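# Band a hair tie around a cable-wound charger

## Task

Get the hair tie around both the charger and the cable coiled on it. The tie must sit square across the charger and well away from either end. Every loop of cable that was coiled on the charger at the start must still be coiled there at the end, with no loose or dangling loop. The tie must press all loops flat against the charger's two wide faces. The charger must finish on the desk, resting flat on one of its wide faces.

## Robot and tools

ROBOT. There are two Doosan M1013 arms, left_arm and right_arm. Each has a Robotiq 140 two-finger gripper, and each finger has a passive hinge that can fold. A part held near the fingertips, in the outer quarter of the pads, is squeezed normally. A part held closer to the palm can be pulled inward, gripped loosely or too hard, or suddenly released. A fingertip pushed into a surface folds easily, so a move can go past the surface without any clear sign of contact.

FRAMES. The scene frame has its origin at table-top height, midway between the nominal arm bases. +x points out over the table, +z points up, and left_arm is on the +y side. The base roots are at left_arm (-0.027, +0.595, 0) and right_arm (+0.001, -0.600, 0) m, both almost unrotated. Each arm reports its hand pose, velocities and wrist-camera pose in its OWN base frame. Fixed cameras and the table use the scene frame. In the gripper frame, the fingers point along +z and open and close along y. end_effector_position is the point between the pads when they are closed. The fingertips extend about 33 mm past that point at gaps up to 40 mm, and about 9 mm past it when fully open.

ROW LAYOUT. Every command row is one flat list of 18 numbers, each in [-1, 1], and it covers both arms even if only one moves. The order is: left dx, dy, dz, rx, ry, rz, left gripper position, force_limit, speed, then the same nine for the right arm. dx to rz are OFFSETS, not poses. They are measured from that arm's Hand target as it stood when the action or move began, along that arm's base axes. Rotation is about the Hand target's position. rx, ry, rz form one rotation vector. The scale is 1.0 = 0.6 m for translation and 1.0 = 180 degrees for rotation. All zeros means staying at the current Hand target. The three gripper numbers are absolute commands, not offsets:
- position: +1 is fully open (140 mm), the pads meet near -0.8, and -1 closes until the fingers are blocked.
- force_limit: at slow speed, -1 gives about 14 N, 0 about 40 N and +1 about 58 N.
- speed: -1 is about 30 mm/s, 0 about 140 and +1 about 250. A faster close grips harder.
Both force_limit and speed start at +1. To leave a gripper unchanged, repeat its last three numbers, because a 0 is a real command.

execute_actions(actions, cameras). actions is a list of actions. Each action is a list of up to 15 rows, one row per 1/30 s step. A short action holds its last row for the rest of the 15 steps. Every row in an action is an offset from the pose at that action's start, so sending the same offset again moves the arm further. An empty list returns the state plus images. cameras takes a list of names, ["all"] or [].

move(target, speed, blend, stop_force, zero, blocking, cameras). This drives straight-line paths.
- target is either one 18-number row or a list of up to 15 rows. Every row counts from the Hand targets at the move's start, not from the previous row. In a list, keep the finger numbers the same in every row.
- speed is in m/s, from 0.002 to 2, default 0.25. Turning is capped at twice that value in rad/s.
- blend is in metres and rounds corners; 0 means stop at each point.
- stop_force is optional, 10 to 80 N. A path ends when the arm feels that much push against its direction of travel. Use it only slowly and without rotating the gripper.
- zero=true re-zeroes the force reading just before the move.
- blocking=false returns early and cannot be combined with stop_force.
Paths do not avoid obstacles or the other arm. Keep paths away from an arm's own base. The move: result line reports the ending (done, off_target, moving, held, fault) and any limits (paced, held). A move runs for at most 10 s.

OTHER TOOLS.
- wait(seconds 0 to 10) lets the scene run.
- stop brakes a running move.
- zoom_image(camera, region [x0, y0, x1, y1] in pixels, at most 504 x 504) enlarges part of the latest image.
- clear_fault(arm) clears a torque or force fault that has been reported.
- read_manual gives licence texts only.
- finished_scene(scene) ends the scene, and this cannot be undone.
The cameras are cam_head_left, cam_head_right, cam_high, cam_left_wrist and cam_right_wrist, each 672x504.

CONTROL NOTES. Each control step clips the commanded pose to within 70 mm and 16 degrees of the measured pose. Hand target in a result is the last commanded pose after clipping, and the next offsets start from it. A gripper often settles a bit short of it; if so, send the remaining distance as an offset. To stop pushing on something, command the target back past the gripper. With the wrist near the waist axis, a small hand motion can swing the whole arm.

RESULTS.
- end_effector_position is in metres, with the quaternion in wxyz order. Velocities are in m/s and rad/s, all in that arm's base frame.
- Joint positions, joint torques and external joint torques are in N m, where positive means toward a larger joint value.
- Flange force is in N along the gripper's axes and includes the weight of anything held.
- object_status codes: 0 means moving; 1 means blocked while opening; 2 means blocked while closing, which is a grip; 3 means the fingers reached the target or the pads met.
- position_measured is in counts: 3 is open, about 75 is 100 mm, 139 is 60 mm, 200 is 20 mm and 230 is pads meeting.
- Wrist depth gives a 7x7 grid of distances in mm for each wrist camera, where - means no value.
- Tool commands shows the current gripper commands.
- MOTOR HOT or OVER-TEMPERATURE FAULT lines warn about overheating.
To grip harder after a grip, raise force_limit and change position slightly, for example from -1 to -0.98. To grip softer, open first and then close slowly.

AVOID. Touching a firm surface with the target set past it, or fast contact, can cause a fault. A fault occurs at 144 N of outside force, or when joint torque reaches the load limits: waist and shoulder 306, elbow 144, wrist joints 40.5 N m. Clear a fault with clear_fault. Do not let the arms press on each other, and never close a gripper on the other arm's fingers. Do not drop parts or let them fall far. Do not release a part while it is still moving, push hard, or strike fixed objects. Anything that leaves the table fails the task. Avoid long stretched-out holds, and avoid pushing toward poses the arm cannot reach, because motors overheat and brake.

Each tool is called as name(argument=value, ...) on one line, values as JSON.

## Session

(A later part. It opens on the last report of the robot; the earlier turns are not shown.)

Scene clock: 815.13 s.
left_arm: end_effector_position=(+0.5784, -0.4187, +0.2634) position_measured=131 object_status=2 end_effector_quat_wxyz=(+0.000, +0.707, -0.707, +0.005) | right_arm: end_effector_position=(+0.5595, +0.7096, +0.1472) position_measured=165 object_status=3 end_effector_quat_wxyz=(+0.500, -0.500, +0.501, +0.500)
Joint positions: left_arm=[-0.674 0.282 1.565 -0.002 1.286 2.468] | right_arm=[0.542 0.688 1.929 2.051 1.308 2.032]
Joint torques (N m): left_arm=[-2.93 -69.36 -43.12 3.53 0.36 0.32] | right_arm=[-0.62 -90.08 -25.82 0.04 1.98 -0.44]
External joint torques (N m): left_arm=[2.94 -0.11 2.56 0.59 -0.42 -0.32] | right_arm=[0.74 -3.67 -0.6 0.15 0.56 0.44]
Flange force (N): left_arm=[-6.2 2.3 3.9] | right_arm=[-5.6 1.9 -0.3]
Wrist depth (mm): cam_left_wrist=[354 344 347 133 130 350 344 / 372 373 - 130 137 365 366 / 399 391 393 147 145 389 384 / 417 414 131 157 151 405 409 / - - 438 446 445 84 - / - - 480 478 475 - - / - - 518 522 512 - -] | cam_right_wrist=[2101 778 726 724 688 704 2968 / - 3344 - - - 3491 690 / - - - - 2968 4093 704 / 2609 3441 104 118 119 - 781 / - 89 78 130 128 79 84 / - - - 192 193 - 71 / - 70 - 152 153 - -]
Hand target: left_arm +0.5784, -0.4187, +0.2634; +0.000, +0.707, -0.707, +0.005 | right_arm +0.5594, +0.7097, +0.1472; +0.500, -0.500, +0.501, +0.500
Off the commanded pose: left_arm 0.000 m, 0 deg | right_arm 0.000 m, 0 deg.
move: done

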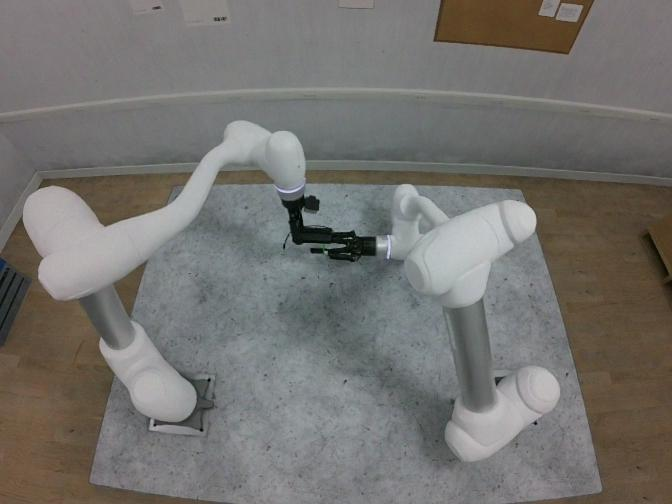

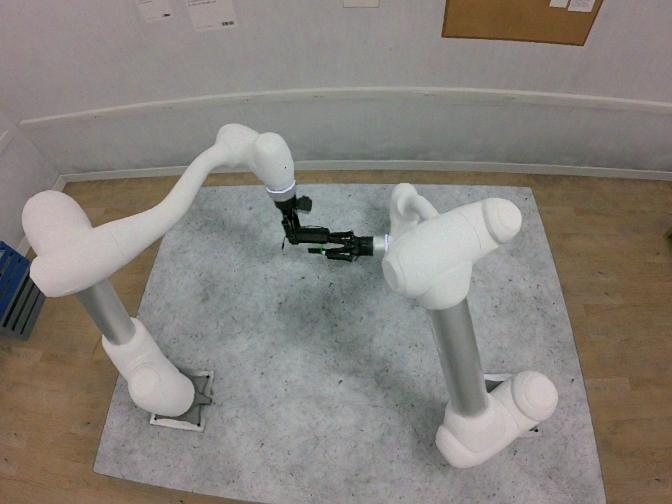

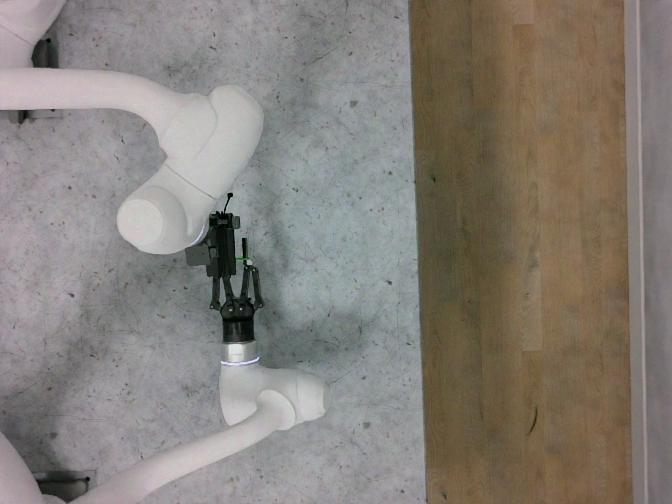

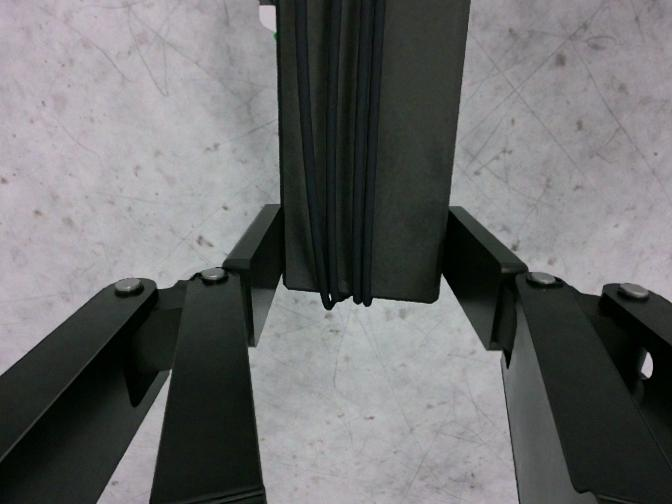

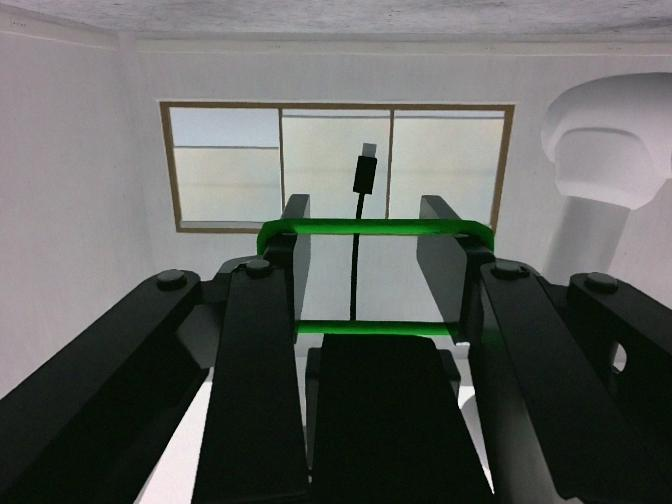

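move(target=[0,0,0,0,0,0,-1,-0.2,-1,-0.006,0.13,0.003,0,0,0,-0.285,1,-0.9], speed=0.1, cameras=["cam_right_wrist","cam_head_left","cam_high"])

zoom_image(camera="cam_head_left", region=[260, 190, 380, 280])

Scene clock: 826.97 s.
left_arm: end_effector_position=(+0.5784, -0.4187, +0.2634) position_measured=131 object_status=2 end_effector_quat_wxyz=(+0.000, +0.707, -0.707, +0.005) | right_arm: end_effector_position=(+0.5559, +0.7876, +0.1490) position_measured=165 object_status=3 end_effector_quat_wxyz=(+0.500, -0.500, +0.501, +0.500)
Joint positions: left_arm=[-0.674 0.282 1.565 -0.002 1.286 2.468] | right_arm=[0.638 0.724 1.837 2.126 1.236 2.056]
Joint torques (N m): left_arm=[-3.03 -69.02 -43.02 3.48 0.34 0.38] | right_arm=[1.47 -94.62 -28.11 -0.18 2.18 -0.37]
External joint torques (N m): left_arm=[3.03 -0.51 2.39 0.65 -0.4 -0.38] | right_arm=[-1.3 -3.05 0.07 0.13 0.31 0.37]
Flange force (N): left_arm=[-6.4 2.5 3.5] | right_arm=[-4.4 1.0 -3.4]
Wrist depth (mm): cam_left_wrist=[350 351 213 133 130 344 344 / 374 372 366 131 137 368 362 / 394 399 395 145 144 386 387 / 421 415 131 158 153 407 407 / - - 441 445 444 84 - / - - 476 481 481 - - / - - 520 512 517 - -] | cam_right_wrist=[2064 776 728 726 709 707 713 / 1995 - 3297 - - 2667 647 / 2374 - 3441 194 - 4655 635 / - - 102 118 119 119 678 / - 89 78 128 128 79 84 / - - - - - - 71 / - 70 - 154 163 - -]
Hand target: left_arm +0.5784, -0.4187, +0.2634; +0.000, +0.707, -0.707, +0.005 | right_arm +0.5558, +0.7877, +0.1490; +0.500, -0.500, +0.501, +0.500
Off the commanded pose: left_arm 0.000 m, 0 deg | right_arm 0.000 m, 0 deg.
move: done
Images, in order (width x height): cam_head_left 672x504, cam_high 672x504, cam_right_wrist 672x504.

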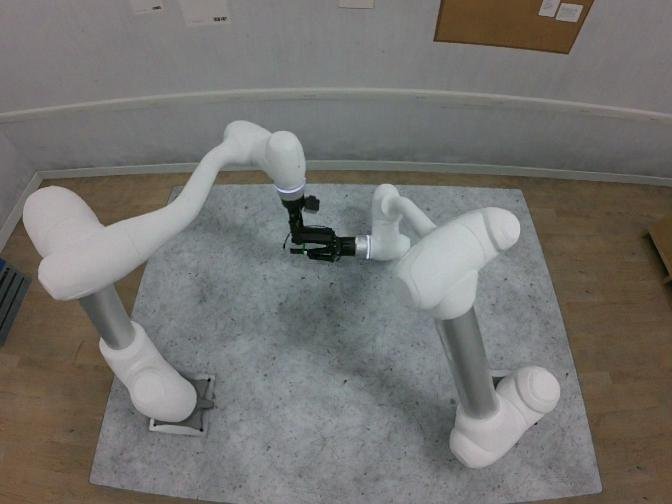

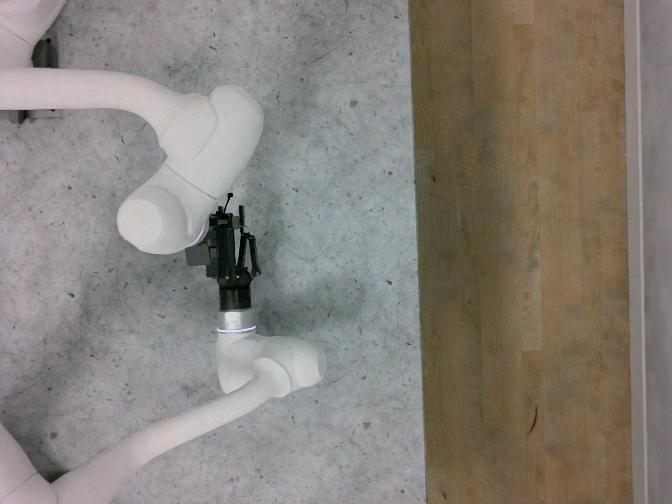

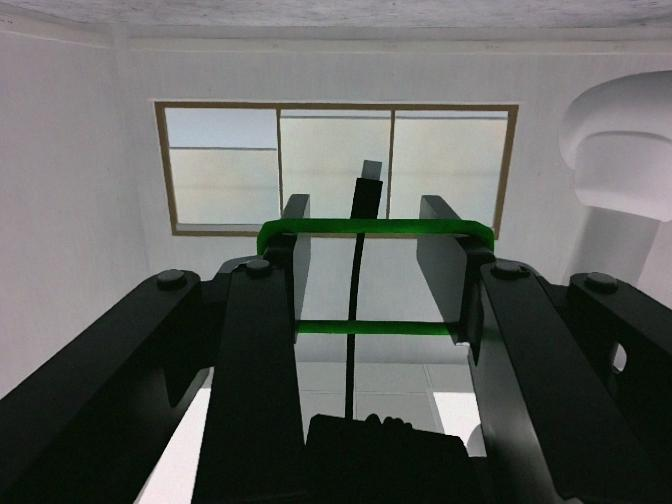

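Scaled by 4.200 from the camera's 672x504 image, which has a finer 960x720 frame.

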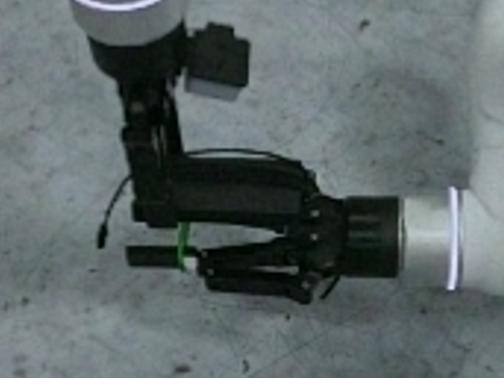

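move(target=[0,0,0,0,0,0,-1,-0.2,-1,0,0.053,-0.006,0,0,0,-0.285,1,-0.9], speed=0.06)

move(target=[0,0,0,0,0,0,-1,-0.2,-1,0,0,0,0,0,0,-1,-1,-1])

wait(seconds=1, cameras=["cam_right_wrist","cam_head_left","cam_left_wrist"])

zoom_image(camera="cam_head_left", region=[260, 190, 380, 280])

Scene clock: 835.63 s.
left_arm: end_effector_position=(+0.5784, -0.4187, +0.2634) position_measured=131 object_status=2 end_effector_quat_wxyz=(+0.000, +0.707, -0.707, +0.005) | right_arm: end_effector_position=(+0.5559, +0.8194, +0.1454) position_measured=165 object_status=3 end_effector_quat_wxyz=(+0.500, -0.500, +0.501, +0.500)
Joint positions: left_arm=[-0.674 0.282 1.565 -0.002 1.286 2.468] | right_arm=[0.673 0.748 1.792 2.152 1.209 2.064]
Joint torques (N m): left_arm=[-2.54 -69.6 -43.03 3.52 0.32 0.27] | right_arm=[0.42 -97.22 -29.18 -0.25 1.99 -0.41]
External joint torques (N m): left_arm=[2.46 0.18 2.51 0.59 -0.38 -0.27] | right_arm=[-0.41 -3.4 0.3 0.14 0.5 0.41]
Flange force (N): left_arm=[-5.4 2.2 3.9] | right_arm=[-4.7 2.3 -3.2]
Wrist depth (mm): cam_left_wrist=[352 349 215 133 131 344 344 / 376 371 360 129 137 367 362 / 395 395 393 147 145 389 385 / 421 412 131 155 152 405 411 / - - 436 448 438 84 - / - - 478 481 478 - - / - - 518 518 512 - -] | cam_right_wrist=[2178 735 707 692 680 665 659 / - - 3441 3391 - - 621 / 2327 3957 - 168 - - 625 / 2064 3297 102 118 119 119 647 / - 89 78 130 127 79 84 / - - - - - - 71 / - 70 - 165 - - -]
Hand target: left_arm +0.5784, -0.4187, +0.2634; +0.000, +0.707, -0.707, +0.005 | right_arm +0.5558, +0.8195, +0.1454; +0.500, -0.500, +0.501, +0.500
Off the commanded pose: left_arm 0.000 m, 0 deg | right_arm 0.000 m, 0 deg.
move: done

Scene clock: 836.87 s.
left_arm: end_effector_position=(+0.5784, -0.4187, +0.2634) position_measured=131 object_status=2 end_effector_quat_wxyz=(+0.000, +0.707, -0.707, +0.005) | right_arm: end_effector_position=(+0.5558, +0.8195, +0.1454) position_measured=213 object_status=0 end_effector_quat_wxyz=(+0.500, -0.500, +0.501, +0.500)
Joint positions: left_arm=[-0.674 0.282 1.565 -0.002 1.286 2.468] | right_arm=[0.673 0.748 1.792 2.152 1.209 2.064]
Joint torques (N m): left_arm=[-2.76 -69.47 -43.03 3.5 0.35 0.33] | right_arm=[0.25 -97.4 -29.16 -0.2 2.08 -0.42]
External joint torques (N m): left_arm=[2.66 0.05 2.46 0.62 -0.41 -0.33] | right_arm=[-0.09 -3.38 0.14 0.07 0.42 0.42]
Flange force (N): left_arm=[-5.6 2.2 3.8] | right_arm=[-4.8 2.2 -2.6]
Wrist depth (mm): cam_left_wrist=[354 352 342 125 130 347 344 / 373 374 368 138 137 365 362 / 397 395 389 146 145 386 389 / 423 416 131 156 151 407 411 / - - 440 446 443 84 - / - - 476 481 470 - - / - - 522 517 514 - -] | cam_right_wrist=[2012 719 696 690 694 684 671 / - - - - - - 621 / 2398 4239 - 146 117 - 615 / - - - 118 109 - 635 / 2178 - 89 78 84 83 78 / - - - - - - - / - - - - - - -]
Hand target: left_arm +0.5784, -0.4187, +0.2634; +0.000, +0.707, -0.707, +0.005 | right_arm +0.5558, +0.8195, +0.1454; +0.500, -0.500, +0.501, +0.500
Off the commanded pose: left_arm 0.000 m, 0 deg | right_arm 0.000 m, 0 deg.
move: done

Scene clock: 837.87 s.
left_arm: end_effector_position=(+0.5784, -0.4187, +0.2634) position_measured=131 object_status=2 end_effector_quat_wxyz=(+0.000, +0.707, -0.707, +0.005) | right_arm: end_effector_position=(+0.5558, +0.8195, +0.1454) position_measured=213 object_status=2 end_effector_quat_wxyz=(+0.500, -0.500, +0.501, +0.500)
Joint positions: left_arm=[-0.674 0.282 1.565 -0.002 1.286 2.468] | right_arm=[0.673 0.748 1.792 2.152 1.209 2.064]
Joint torques (N m): left_arm=[-3.01 -68.94 -43.06 3.53 0.35 0.28] | right_arm=[0.55 -97.3 -28.97 -0.23 2.02 -0.45]
External joint torques (N m): left_arm=[2.93 -0.58 2.39 0.59 -0.41 -0.28] | right_arm=[-0.51 -4.11 -0.15 0.12 0.49 0.45]
Flange force (N): left_arm=[-6.5 2.6 3.5] | right_arm=[-5.7 1.9 -3.1]
Wrist depth (mm): cam_left_wrist=[352 352 342 125 131 348 344 / 373 372 370 131 137 365 363 / 395 393 395 - 145 388 387 / 423 415 131 155 151 406 411 / - - 437 444 444 84 - / - - 481 478 474 - - / - - 516 518 511 - -] | cam_right_wrist=[1855 3165 707 696 658 682 661 / 2760 3165 - - 3391 - 623 / - - - 164 145 - 623 / 2526 3208 - 118 3491 6087 643 / 2327 - 89 78 83 83 79 / - - - - - - - / - - - - - - -]
Hand target: left_arm +0.5784, -0.4187, +0.2634; +0.000, +0.707, -0.707, +0.005 | right_arm +0.5558, +0.8195, +0.1454; +0.500, -0.500, +0.501, +0.500
Tool commands: left_gripper/position=-1.0 left_gripper/force_limit=-0.2 left_gripper/speed=-1.0 right_gripper/position=-1.0 right_gripper/force_limit=-1.0 right_gripper/speed=-1.0
Off the commanded pose: left_arm 0.000 m, 0 deg | right_arm 0.000 m, 0 deg.
wait: 1.00 s; at rest by 0.17 s
Images, in order (width x height): cam_head_left 672x504, cam_left_wrist 672x504, cam_right_wrist 672x504.

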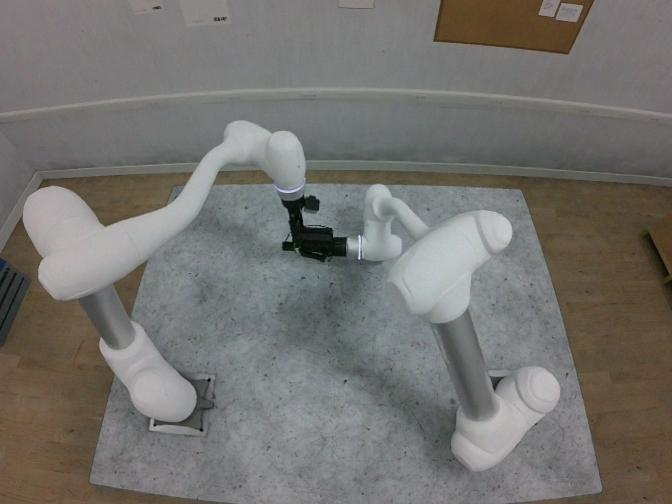

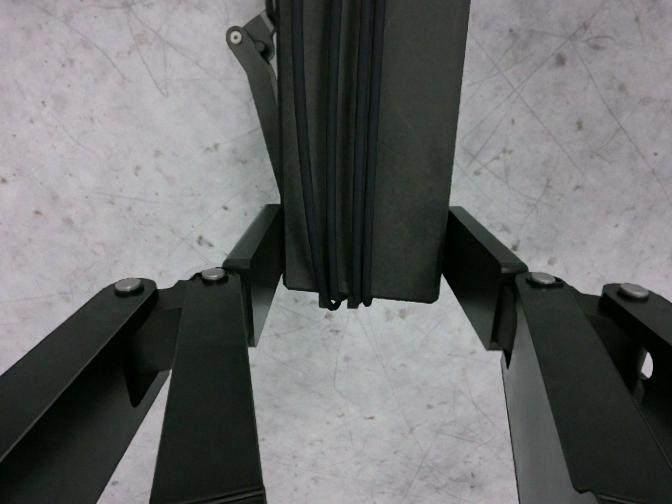

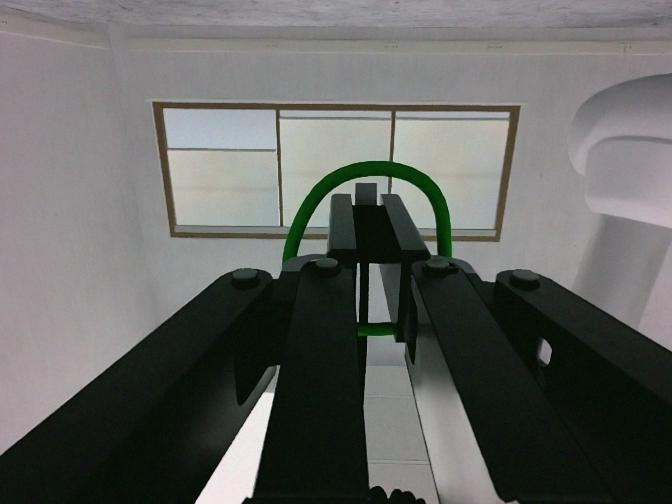

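Scaled by 4.200 from the camera's 672x504 image, which has a finer 960x720 frame.

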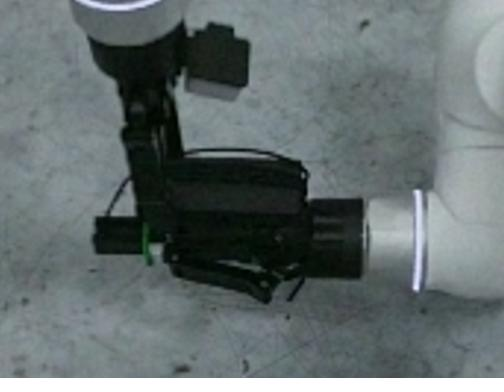

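move(target=[0,0,0,0,0,0,-1,-0.2,-1,0,0.01,-0.05,0,0,0,-1,-1,-1], speed=0.02, stop_force=10, cameras=["cam_right_wrist","cam_head_left","cam_left_wrist"])

zoom_image(camera="cam_head_left", region=[260, 190, 380, 280])

Scene clock: 843.97 s.
left_arm: end_effector_position=(+0.5784, -0.4187, +0.2634) position_measured=131 object_status=2 end_effector_quat_wxyz=(+0.000, +0.707, -0.707, +0.005) | right_arm: end_effector_position=(+0.5559, +0.8240, +0.1229) position_measured=213 object_status=2 end_effector_quat_wxyz=(+0.500, -0.500, +0.501, +0.500)
Joint positions: left_arm=[-0.674 0.282 1.565 -0.002 1.286 2.468] | right_arm=[0.678 0.782 1.784 2.165 1.221 2.039]
Joint torques (N m): left_arm=[-6.43 -77.47 -52.22 2.67 -1.25 0.46] | right_arm=[4.79 -86.77 -22.72 -2.49 -2.04 -0.46]
External joint torques (N m): left_arm=[6.53 7.85 11.47 1.48 1.18 -0.46] | right_arm=[-4.8 -15.37 -5.27 2.36 4.56 0.46]
Flange force (N): left_arm=[-13.1 3.5 16.0] | right_arm=[-17.1 0.4 -9.0]
Wrist depth (mm): cam_left_wrist=[353 350 349 129 127 346 345 / 372 373 369 137 134 363 362 / 396 390 392 146 144 387 386 / 422 415 131 158 151 406 409 / - - 443 444 445 84 - / - - 482 478 477 - - / - - 526 516 514 - -] | cam_right_wrist=[546 552 694 680 667 663 669 / - - - - - - 631 / - - - 118 3124 - 623 / - - - 118 119 - 645 / - - 89 83 84 84 84 / - - - - - - - / - - - - - - -]
Hand target: left_arm +0.5784, -0.4187, +0.2634; +0.000, +0.707, -0.707, +0.005 | right_arm +0.5559, +0.8240, +0.1229; +0.500, -0.500, +0.501, +0.500 (not the last commanded pose)
Off the commanded pose: left_arm 0.000 m, 0 deg | right_arm 0.008 m, 0 deg.
move: contact (right_arm)
Images, in order (width x height): cam_head_left 672x504, cam_left_wrist 672x504, cam_right_wrist 672x504.

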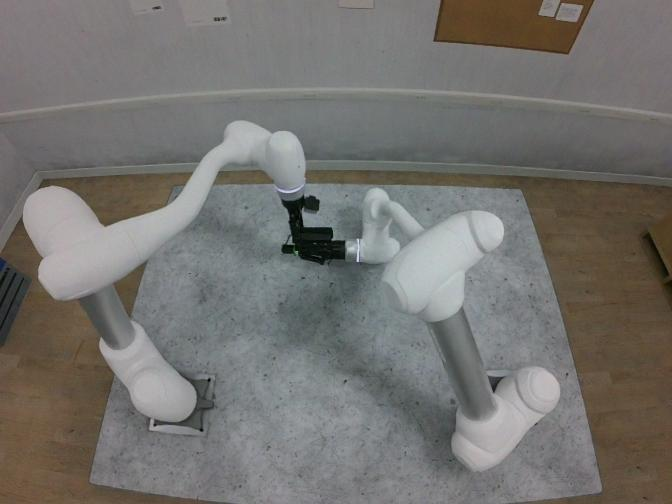

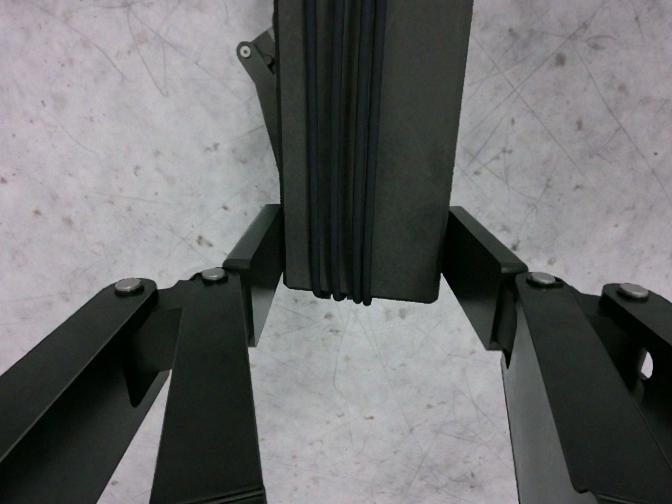

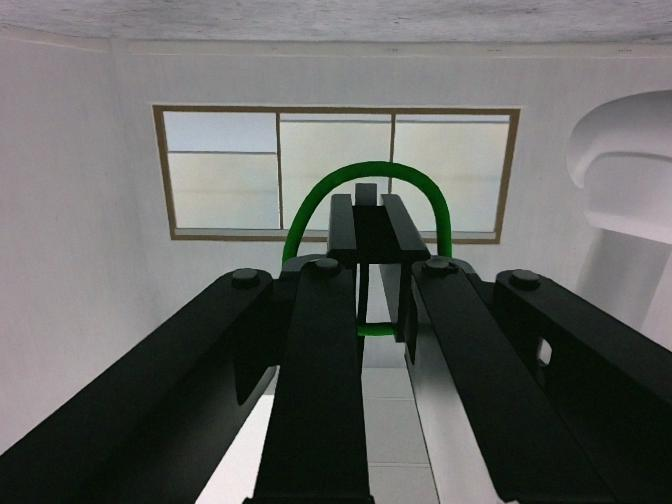

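Scaled by 4.200 from the camera's 672x504 image, which has a finer 960x720 frame.

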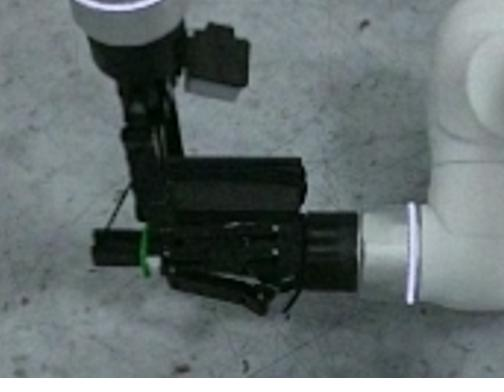

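move(target=[[0,0,0,0,0,0,-1,-0.2,-1,0,0,0.014,0,0,0,-1,-1,-1],[0,0,0,0,0,0,-1,-0.2,-1,0,0,0.014,0,0,0,-0.285,1,-1]], speed=0.03)

move(target=[[0,0,0,0,0,0,-1,-0.2,-1,0.0,-0.15,0,0,0,0,-0.285,1,-1],[0,0,0,0,0,0,-1,-0.2,-1,0.0,-0.63,0,0,0,0,-0.285,1,-1]], speed=[0.08,0.25])

move(target=[[0,0,0,0,0,0,-1,-0.2,-1,-0.0,0,0.18,0,-0.5,0,-0.285,1,-0.9],[0,0,0,0,0,0,-1,-0.2,-1,-0.0,0,0.18,0,-0.99,0,0.25,1,-0.9]], speed=0.4)

wait(seconds=1, cameras=["all"])

zoom_image(camera="cam_right_wrist", region=[260, 80, 460, 240])

Scene clock: 853.43 s.
left_arm: end_effector_position=(+0.5784, -0.4187, +0.2634) position_measured=131 object_status=2 end_effector_quat_wxyz=(+0.000, +0.707, -0.707, +0.005) | right_arm: end_effector_position=(+0.5559, +0.8240, +0.1312) position_measured=165 object_status=0 end_effector_quat_wxyz=(+0.500, -0.500, +0.501, +0.500)
Joint positions: left_arm=[-0.674 0.282 1.565 -0.002 1.286 2.468] | right_arm=[0.678 0.771 1.785 2.161 1.215 2.049]
Joint torques (N m): left_arm=[-2.79 -68.97 -43.06 3.54 0.33 0.28] | right_arm=[0.57 -98.36 -28.53 -0.25 2.03 -0.4]
External joint torques (N m): left_arm=[2.63 -0.27 2.66 0.56 -0.39 -0.28] | right_arm=[-0.56 -4.16 -0.16 0.12 0.49 0.4]
Flange force (N): left_arm=[-6.2 2.9 3.9] | right_arm=[-5.8 1.9 -3.1]
Wrist depth (mm): cam_left_wrist=[350 351 342 126 130 348 343 / 374 371 369 132 137 364 362 / 396 394 388 144 145 388 384 / 421 412 131 158 151 407 405 / - - 435 445 442 84 - / - - 480 475 473 - - / - - 515 515 509 - -] | cam_right_wrist=[1915 623 591 583 740 740 740 / - - - - 2860 - - / 2580 3491 - 161 3543 - 684 / 2473 3768 104 149 119 - 635 / - 89 78 130 128 78 87 / - - - - - - 71 / - 70 - 166 - - -]
Hand target: left_arm +0.5784, -0.4187, +0.2634; +0.000, +0.707, -0.707, +0.005 | right_arm +0.5559, +0.8240, +0.1313; +0.500, -0.500, +0.501, +0.500
Off the commanded pose: left_arm 0.000 m, 0 deg | right_arm 0.000 m, 0 deg.
move: done

Scene clock: 856.43 s.
left_arm: end_effector_position=(+0.5784, -0.4187, +0.2634) position_measured=131 object_status=2 end_effector_quat_wxyz=(+0.000, +0.707, -0.707, +0.005) | right_arm: end_effector_position=(+0.5559, +0.4461, +0.1313) position_measured=165 object_status=3 end_effector_quat_wxyz=(+0.500, -0.500, +0.501, +0.500)
Joint positions: left_arm=[-0.674 0.282 1.565 -0.002 1.286 2.468] | right_arm=[0.141 0.63 2.144 1.702 1.519 1.935]
Joint torques (N m): left_arm=[-2.72 -69.18 -43.06 3.46 0.36 0.31] | right_arm=[-0.37 -79.15 -19.93 0.6 2.17 -0.45]
External joint torques (N m): left_arm=[2.79 -0.58 2.22 0.69 -0.43 -0.32] | right_arm=[0.39 -2.92 0.12 0.21 0.47 0.45]
Flange force (N): left_arm=[-6.1 2.4 3.3] | right_arm=[-5.9 1.8 0.3]
Wrist depth (mm): cam_left_wrist=[352 349 346 131 130 346 344 / 375 371 371 138 137 365 363 / 395 395 394 144 146 388 384 / 433 418 122 156 151 403 414 / - - 443 444 444 84 - / - - 478 478 473 - - / - - 524 517 514 - -] | cam_right_wrist=[625 618 768 737 728 740 724 / 2082 - - - - - 833 / - 3391 3543 - - 1010 848 / 2283 - 104 381 118 1032 - / - 89 78 522 128 79 84 / - - - 548 - - 71 / - 70 - 578 - - -]
Hand target: left_arm +0.5784, -0.4187, +0.2634; +0.000, +0.707, -0.707, +0.005 | right_arm +0.5559, +0.4460, +0.1313; +0.500, -0.500, +0.501, +0.500
Off the commanded pose: left_arm 0.000 m, 0 deg | right_arm 0.000 m, 0 deg.
move: done

Scene clock: 862.53 s.
left_arm: end_effector_position=(+0.5784, -0.4187, +0.2634) position_measured=131 object_status=2 end_effector_quat_wxyz=(+0.000, +0.707, -0.707, +0.005) | right_arm: end_effector_position=(+0.5559, +0.4460, +0.2393) position_measured=98 object_status=0 end_effector_quat_wxyz=(+0.508, -0.507, -0.492, -0.492)
Joint positions: left_arm=[-0.674 0.282 1.565 -0.002 1.286 2.468] | right_arm=[0.14 0.447 2.131 1.69 1.497 -0.98]
Joint torques (N m): left_arm=[-2.85 -69.11 -42.95 3.48 0.34 0.31] | right_arm=[0.36 -69.18 -26.96 1.08 1.92 -0.46]
External joint torques (N m): left_arm=[2.85 -0.25 2.44 0.63 -0.4 -0.31] | right_arm=[-0.2 -3.64 0 0.12 0.47 0.46]
Flange force (N): left_arm=[-6.1 2.3 3.6] | right_arm=[6.5 -3.4 -1.3]
Wrist depth (mm): cam_left_wrist=[354 351 346 131 130 346 341 / 375 371 369 132 137 366 363 / 397 395 391 145 145 384 383 / 421 414 131 156 151 407 407 / - - 436 444 447 84 - / - - 477 475 477 - - / - - 523 517 516 - -] | cam_right_wrist=[3491 899 - 419 419 - - / 860 946 - 3491 - - - / 860 989 3597 1152 3597 - 2553 / 873 876 144 766 768 122 2139 / - 89 525 579 572 114 79 / - - 445 446 440 440 - / - - 360 360 355 - -]
Hand target: left_arm +0.5784, -0.4187, +0.2634; +0.000, +0.707, -0.707, +0.005 | right_arm +0.5559, +0.4460, +0.2393; +0.508, -0.507, -0.492, -0.492
Off the commanded pose: left_arm 0.000 m, 0 deg | right_arm 0.000 m, 0 deg.
move: done

Scene clock: 863.53 s.
left_arm: end_effector_position=(+0.5784, -0.4187, +0.2634) position_measured=131 object_status=2 end_effector_quat_wxyz=(+0.000, +0.707, -0.707, +0.005) | right_arm: end_effector_position=(+0.5559, +0.4460, +0.2393) position_measured=98 object_status=3 end_effector_quat_wxyz=(+0.508, -0.507, -0.492, -0.492)
Joint positions: left_arm=[-0.674 0.282 1.565 -0.002 1.286 2.468] | right_arm=[0.14 0.447 2.131 1.69 1.497 -0.98]
Joint torques (N m): left_arm=[-2.39 -69.49 -43.04 3.49 0.31 0.33] | right_arm=[0.58 -69.7 -27.1 1.04 1.94 -0.4]
External joint torques (N m): left_arm=[2.38 0.03 2.44 0.63 -0.37 -0.33] | right_arm=[-0.5 -2.77 0.23 0.16 0.44 0.4]
Flange force (N): left_arm=[-5.3 2.4 3.7] | right_arm=[4.9 -2.9 -1.7]
Wrist depth (mm): cam_left_wrist=[351 349 343 128 130 345 343 / 374 371 371 133 137 365 360 / 398 395 393 146 145 386 386 / 424 418 131 158 151 404 411 / - - 437 448 442 85 - / - - 483 477 475 - - / - - 523 509 511 - -] | cam_right_wrist=[- - 3297 418 419 - - / 821 965 - 427 - - 2064 / 854 1006 1217 1181 1136 1326 2422 / 866 95 144 776 758 122 - / - 88 518 582 578 113 79 / - - 449 442 442 439 - / - - 361 360 356 - -]
Hand target: left_arm +0.5784, -0.4187, +0.2634; +0.000, +0.707, -0.707, +0.005 | right_arm +0.5559, +0.4460, +0.2393; +0.508, -0.507, -0.492, -0.492
Tool commands: left_gripper/position=-1.0 left_gripper/force_limit=-0.2 left_gripper/speed=-1.0 right_gripper/position=+0.25 right_gripper/force_limit=+1.0 right_gripper/speed=-0.9
Off the commanded pose: left_arm 0.000 m, 0 deg | right_arm 0.000 m, 0 deg.
wait: 1.00 s; at rest by 0.17 s

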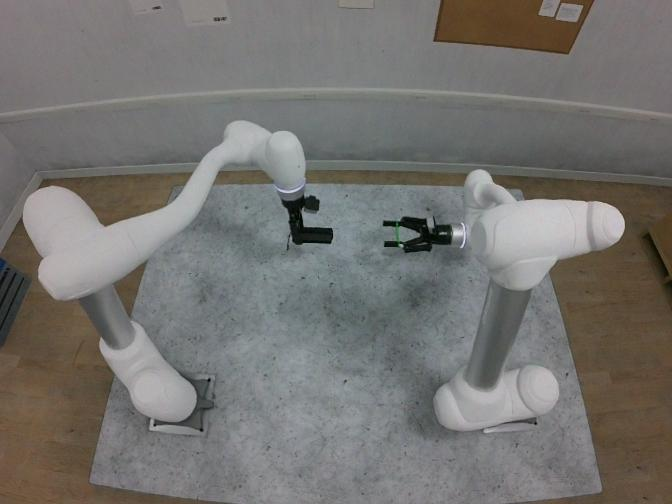

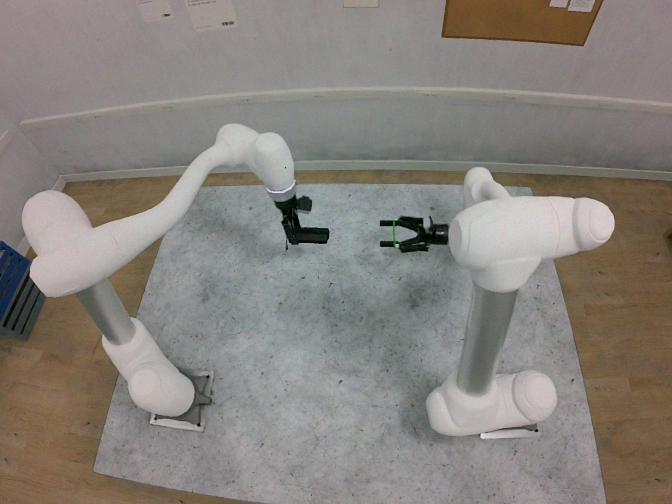

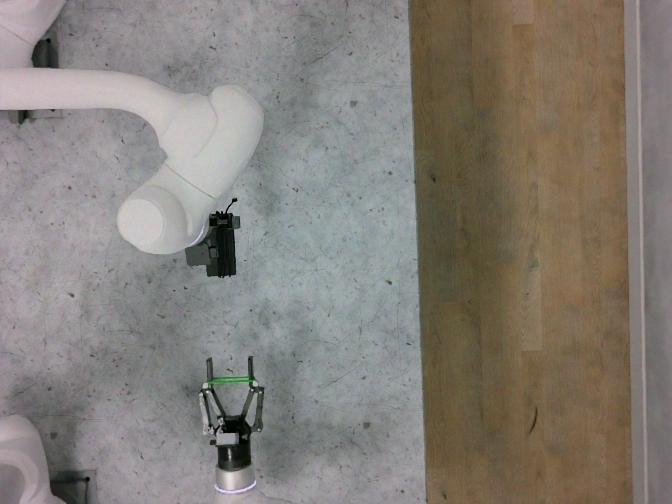

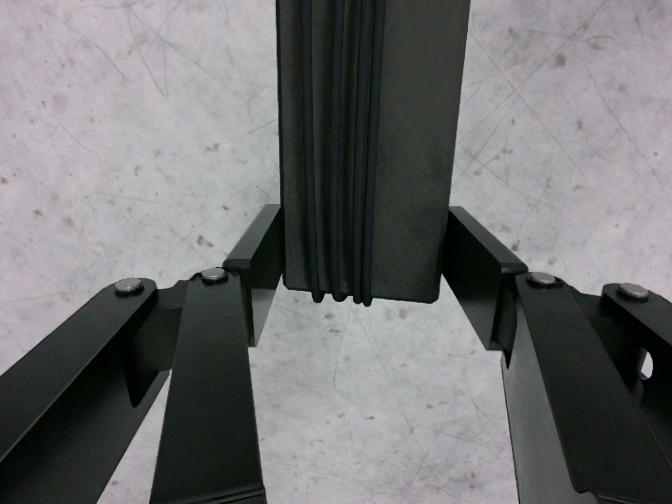

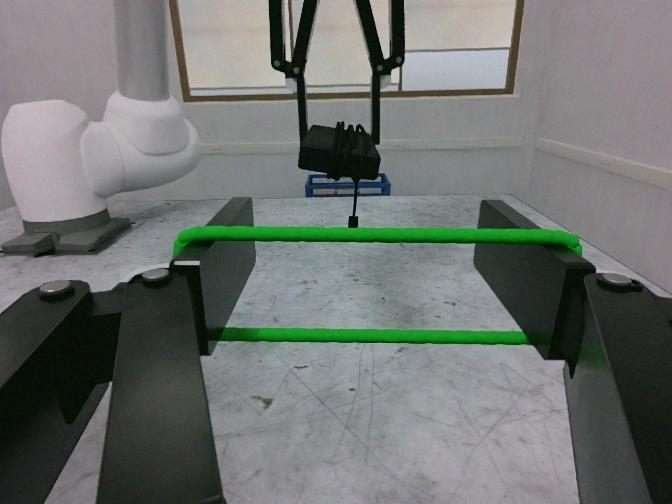

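Scaled by 2.520 from the camera's 672x504 image, which has a finer 960x720 frame.

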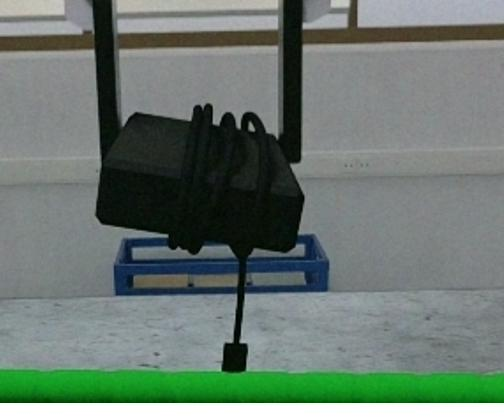

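move(target=[[0,0,0,0,0,0,-1,-0.2,-1,-0.0225,0.1,-0.0135,0,0.037,0,0.25,1,-0.9],[0,0,0,0,0,0,-1,-0.2,-1,-0.0225,0.3,-0.0135,0,0.037,0,0.25,1,-0.9]], speed=0.15, cameras=["cam_right_wrist","cam_high","cam_head_left","cam_left_wrist"])

zoom_image(camera="cam_right_wrist", region=[140, 60, 600, 380])

zoom_image(camera="cam_head_left", region=[270, 190, 410, 290])

Scene clock: 882.20 s.
left_arm: end_effector_position=(+0.5784, -0.4187, +0.2634) position_measured=131 object_status=2 end_effector_quat_wxyz=(+0.000, +0.707, -0.707, +0.005) | right_arm: end_effector_position=(+0.5424, +0.6259, +0.2312) position_measured=98 object_status=3 end_effector_quat_wxyz=(+0.536, -0.535, -0.461, -0.462)
Joint positions: left_arm=[-0.674 0.282 1.565 -0.002 1.286 2.468] | right_arm=[0.44 0.51 2.037 1.943 1.331 -0.873]
Joint torques (N m): left_arm=[-2.87 -69.33 -42.91 3.54 0.3 0.39] | right_arm=[2.38 -76.93 -27.93 0.41 1.91 -0.44]
External joint torques (N m): left_arm=[2.96 -0.19 2.3 0.59 -0.37 -0.39] | right_arm=[-2.37 -3.27 -0.62 0.12 0.49 0.43]
Flange force (N): left_arm=[-5.9 2.0 3.4] | right_arm=[5.4 -0.6 -4.7]
Wrist depth (mm): cam_left_wrist=[352 350 347 131 130 346 343 / 373 371 369 133 137 367 362 / 392 395 394 144 145 387 385 / 422 413 131 157 152 405 408 / - - 440 445 444 84 - / - - 478 480 478 - - / - - 520 515 509 - -] | cam_right_wrist=[- 3441 249 - 244 - - / - 749 3344 3652 268 - 3124 / 737 830 - 182 174 961 - / 735 791 143 711 656 122 667 / - 89 542 582 540 113 79 / - - 457 433 417 407 - / - - 366 353 341 - -]
Hand target: left_arm +0.5784, -0.4187, +0.2634; +0.000, +0.707, -0.707, +0.005 | right_arm +0.5424, +0.6260, +0.2312; +0.536, -0.535, -0.461, -0.462
Off the commanded pose: left_arm 0.000 m, 0 deg | right_arm 0.000 m, 0 deg.
move: done
Images, in order (width x height): cam_head_left 672x504, cam_high 672x504, cam_left_wrist 672x504, cam_right_wrist 672x504.

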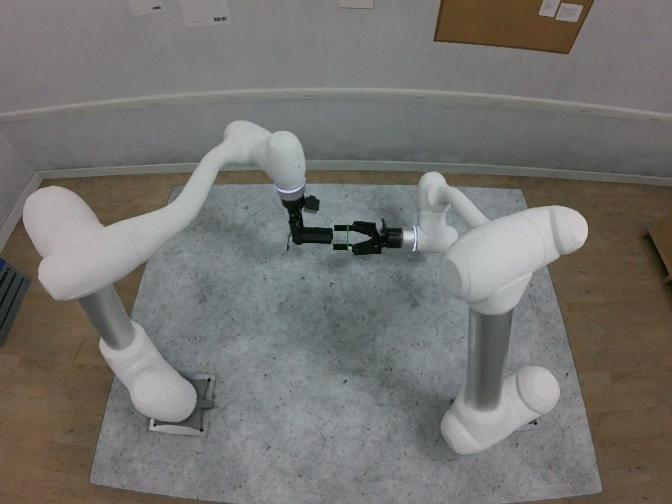

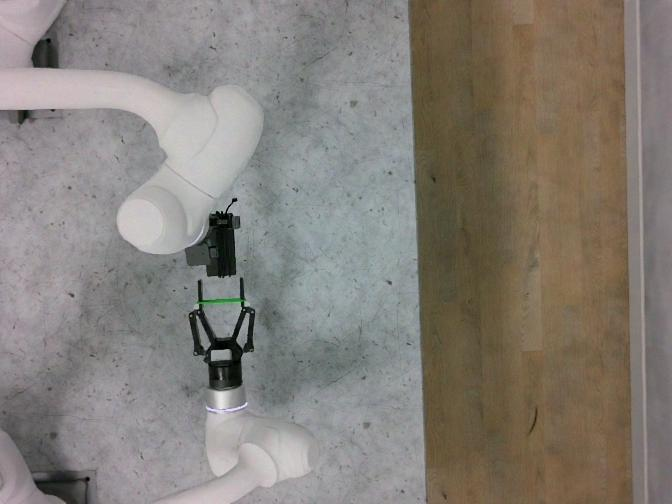

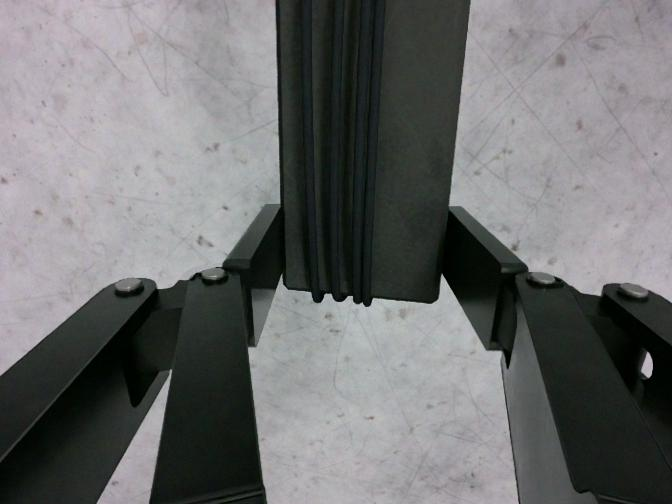

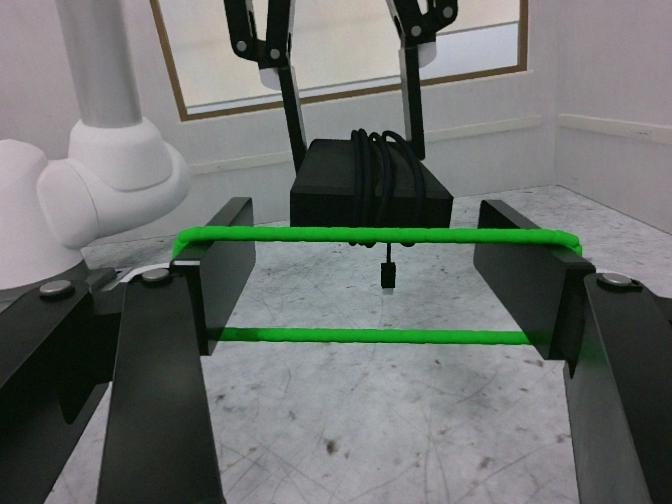

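Scaled by 1.096 from the camera's 672x504 image, which has a finer 960x720 frame.

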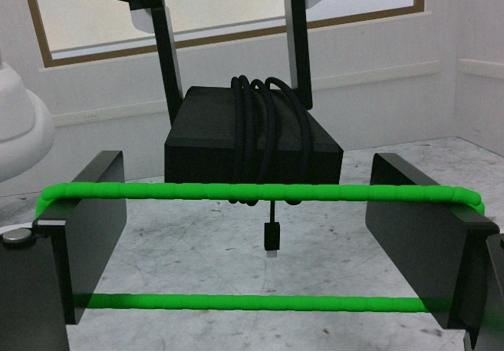

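Scaled by 3.600 from the camera's 672x504 image, which has a finer 960x720 frame.

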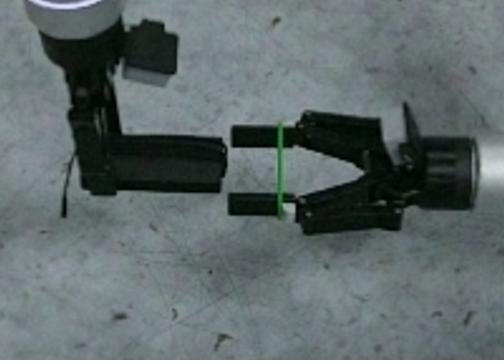

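move(target=[[0,0,0,0,0,0,-1,-0.2,-1,0.0025,0,0.01,0,0,0,0.25,1,-0.9],[0,0,0,0,0,0,-1,-0.2,-1,0.0025,0.05,0.01,0,0,0,0.25,1,-0.9]], speed=0.06, stop_force=12, cameras=["cam_right_wrist"])

zoom_image(camera="cam_right_wrist", region=[140, 60, 600, 380])

Scene clock: 904.33 s.
left_arm: end_effector_position=(+0.5784, -0.4187, +0.2634) position_measured=131 object_status=2 end_effector_quat_wxyz=(+0.000, +0.707, -0.707, +0.005) | right_arm: end_effector_position=(+0.5439, +0.6560, +0.2372) position_measured=98 object_status=3 end_effector_quat_wxyz=(+0.536, -0.535, -0.461, -0.462)
Joint positions: left_arm=[-0.674 0.282 1.565 -0.002 1.286 2.468] | right_arm=[0.482 0.518 2.003 1.973 1.299 -0.858]
Joint torques (N m): left_arm=[-3.45 -69.15 -43.08 3.54 0.34 0.35] | right_arm=[0.53 -78.33 -29.6 0.32 1.91 -0.43]
External joint torques (N m): left_arm=[3.22 -0.11 2.62 0.56 -0.4 -0.35] | right_arm=[-0.5 -3.21 0.12 0.12 0.46 0.42]
Flange force (N): left_arm=[-6.5 2.2 3.9] | right_arm=[4.5 -3.1 -2.8]
Wrist depth (mm): cam_left_wrist=[350 350 347 125 130 344 343 / 373 376 371 132 137 363 363 / 396 392 392 145 145 385 383 / 424 416 131 158 151 409 411 / - - 439 444 445 84 - / - - 475 480 475 - - / - - 518 516 516 - -] | cam_right_wrist=[661 3252 222 - 221 3543 - / 768 794 229 - 3297 3597 2793 / 719 - - 206 189 913 - / 719 95 144 146 148 122 684 / - 89 551 578 546 114 79 / - - 469 447 426 414 - / - - 372 364 346 - -]
Hand target: left_arm +0.5784, -0.4187, +0.2634; +0.000, +0.707, -0.707, +0.005 | right_arm +0.5439, +0.6560, +0.2372; +0.536, -0.535, -0.461, -0.462
Off the commanded pose: left_arm 0.000 m, 0 deg | right_arm 0.000 m, 0 deg.
move: done
Images, in order (width x height): cam_right_wrist 672x504.

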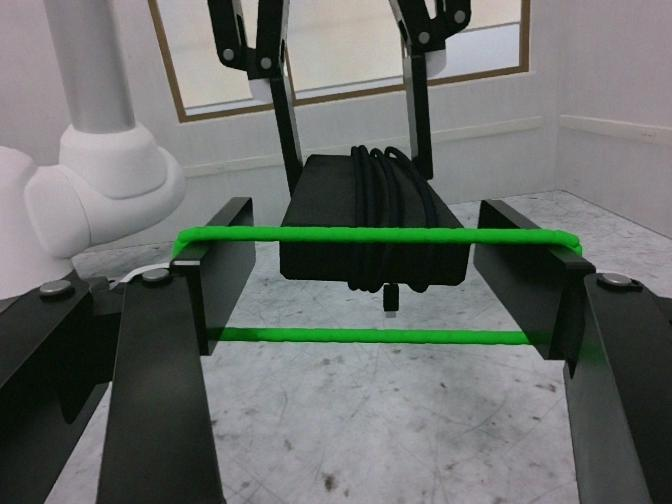

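Scaled by 1.096 from the camera's 672x504 image, which has a finer 960x720 frame.

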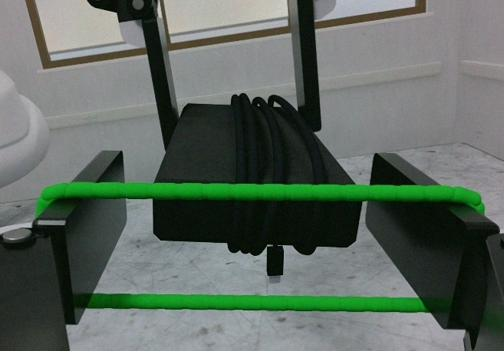

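move(target=[0,0,0,0,0,0,-1,-0.2,-1,0.003,0.05,0.001,0,0,0,0.25,1,-0.9], speed=0.04, stop_force=12, cameras=["cam_right_wrist"])

zoom_image(camera="cam_right_wrist", region=[140, 100, 600, 420])

Scene clock: 912.20 s.
left_arm: end_effector_position=(+0.5784, -0.4187, +0.2634) position_measured=131 object_status=2 end_effector_quat_wxyz=(+0.000, +0.707, -0.707, +0.005) | right_arm: end_effector_position=(+0.5457, +0.6860, +0.2378) position_measured=98 object_status=3 end_effector_quat_wxyz=(+0.536, -0.535, -0.461, -0.462)
Joint positions: left_arm=[-0.674 0.282 1.565 -0.002 1.286 2.468] | right_arm=[0.522 0.535 1.968 2.003 1.27 -0.85]
Joint torques (N m): left_arm=[-3.62 -68.42 -42.85 3.3 0.32 0.38] | right_arm=[0.46 -80.88 -30.83 0.37 2.07 -0.44]
External joint torques (N m): left_arm=[3.72 -1.07 2.25 0.83 -0.38 -0.38] | right_arm=[-0.64 -3.22 0.64 0.01 0.29 0.44]
Flange force (N): left_arm=[-7.5 2.3 3.0] | right_arm=[4.4 -3.7 -3.6]
Wrist depth (mm): cam_left_wrist=[350 349 136 130 129 339 343 / 373 371 372 132 136 367 365 / 395 393 392 145 144 389 386 / 422 413 131 157 151 405 411 / - - 442 449 442 85 - / - - 480 478 479 - - / - - 518 515 508 - -] | cam_right_wrist=[643 - 194 2760 194 - - / 688 709 207 3652 211 2580 2374 / 707 778 215 207 188 889 - / 690 - 119 116 116 116 674 / - 88 127 122 121 118 79 / - - 467 449 429 414 - / - - 375 362 349 - -]
Hand target: left_arm +0.5784, -0.4187, +0.2634; +0.000, +0.707, -0.707, +0.005 | right_arm +0.5457, +0.6860, +0.2378; +0.536, -0.535, -0.461, -0.462
Off the commanded pose: left_arm 0.000 m, 0 deg | right_arm 0.000 m, 0 deg.
move: done
Images, in order (width x height): cam_right_wrist 672x504.

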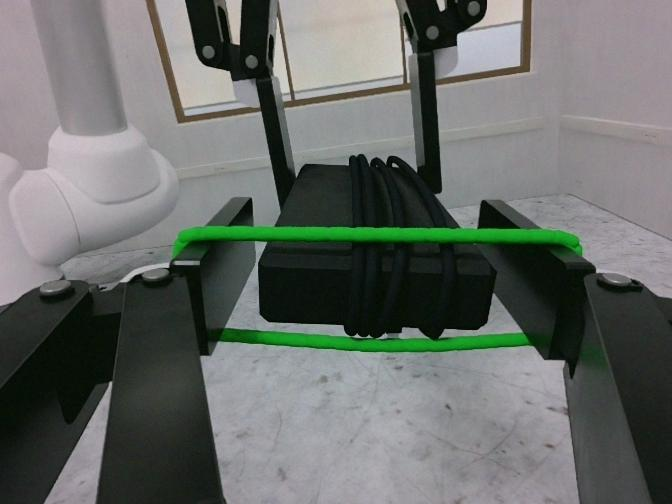

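Scaled by 1.096 from the camera's 672x504 image, which has a finer 960x720 frame.

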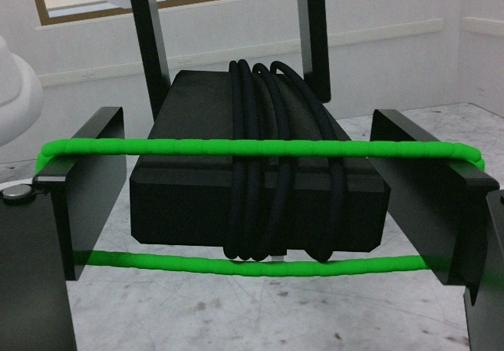

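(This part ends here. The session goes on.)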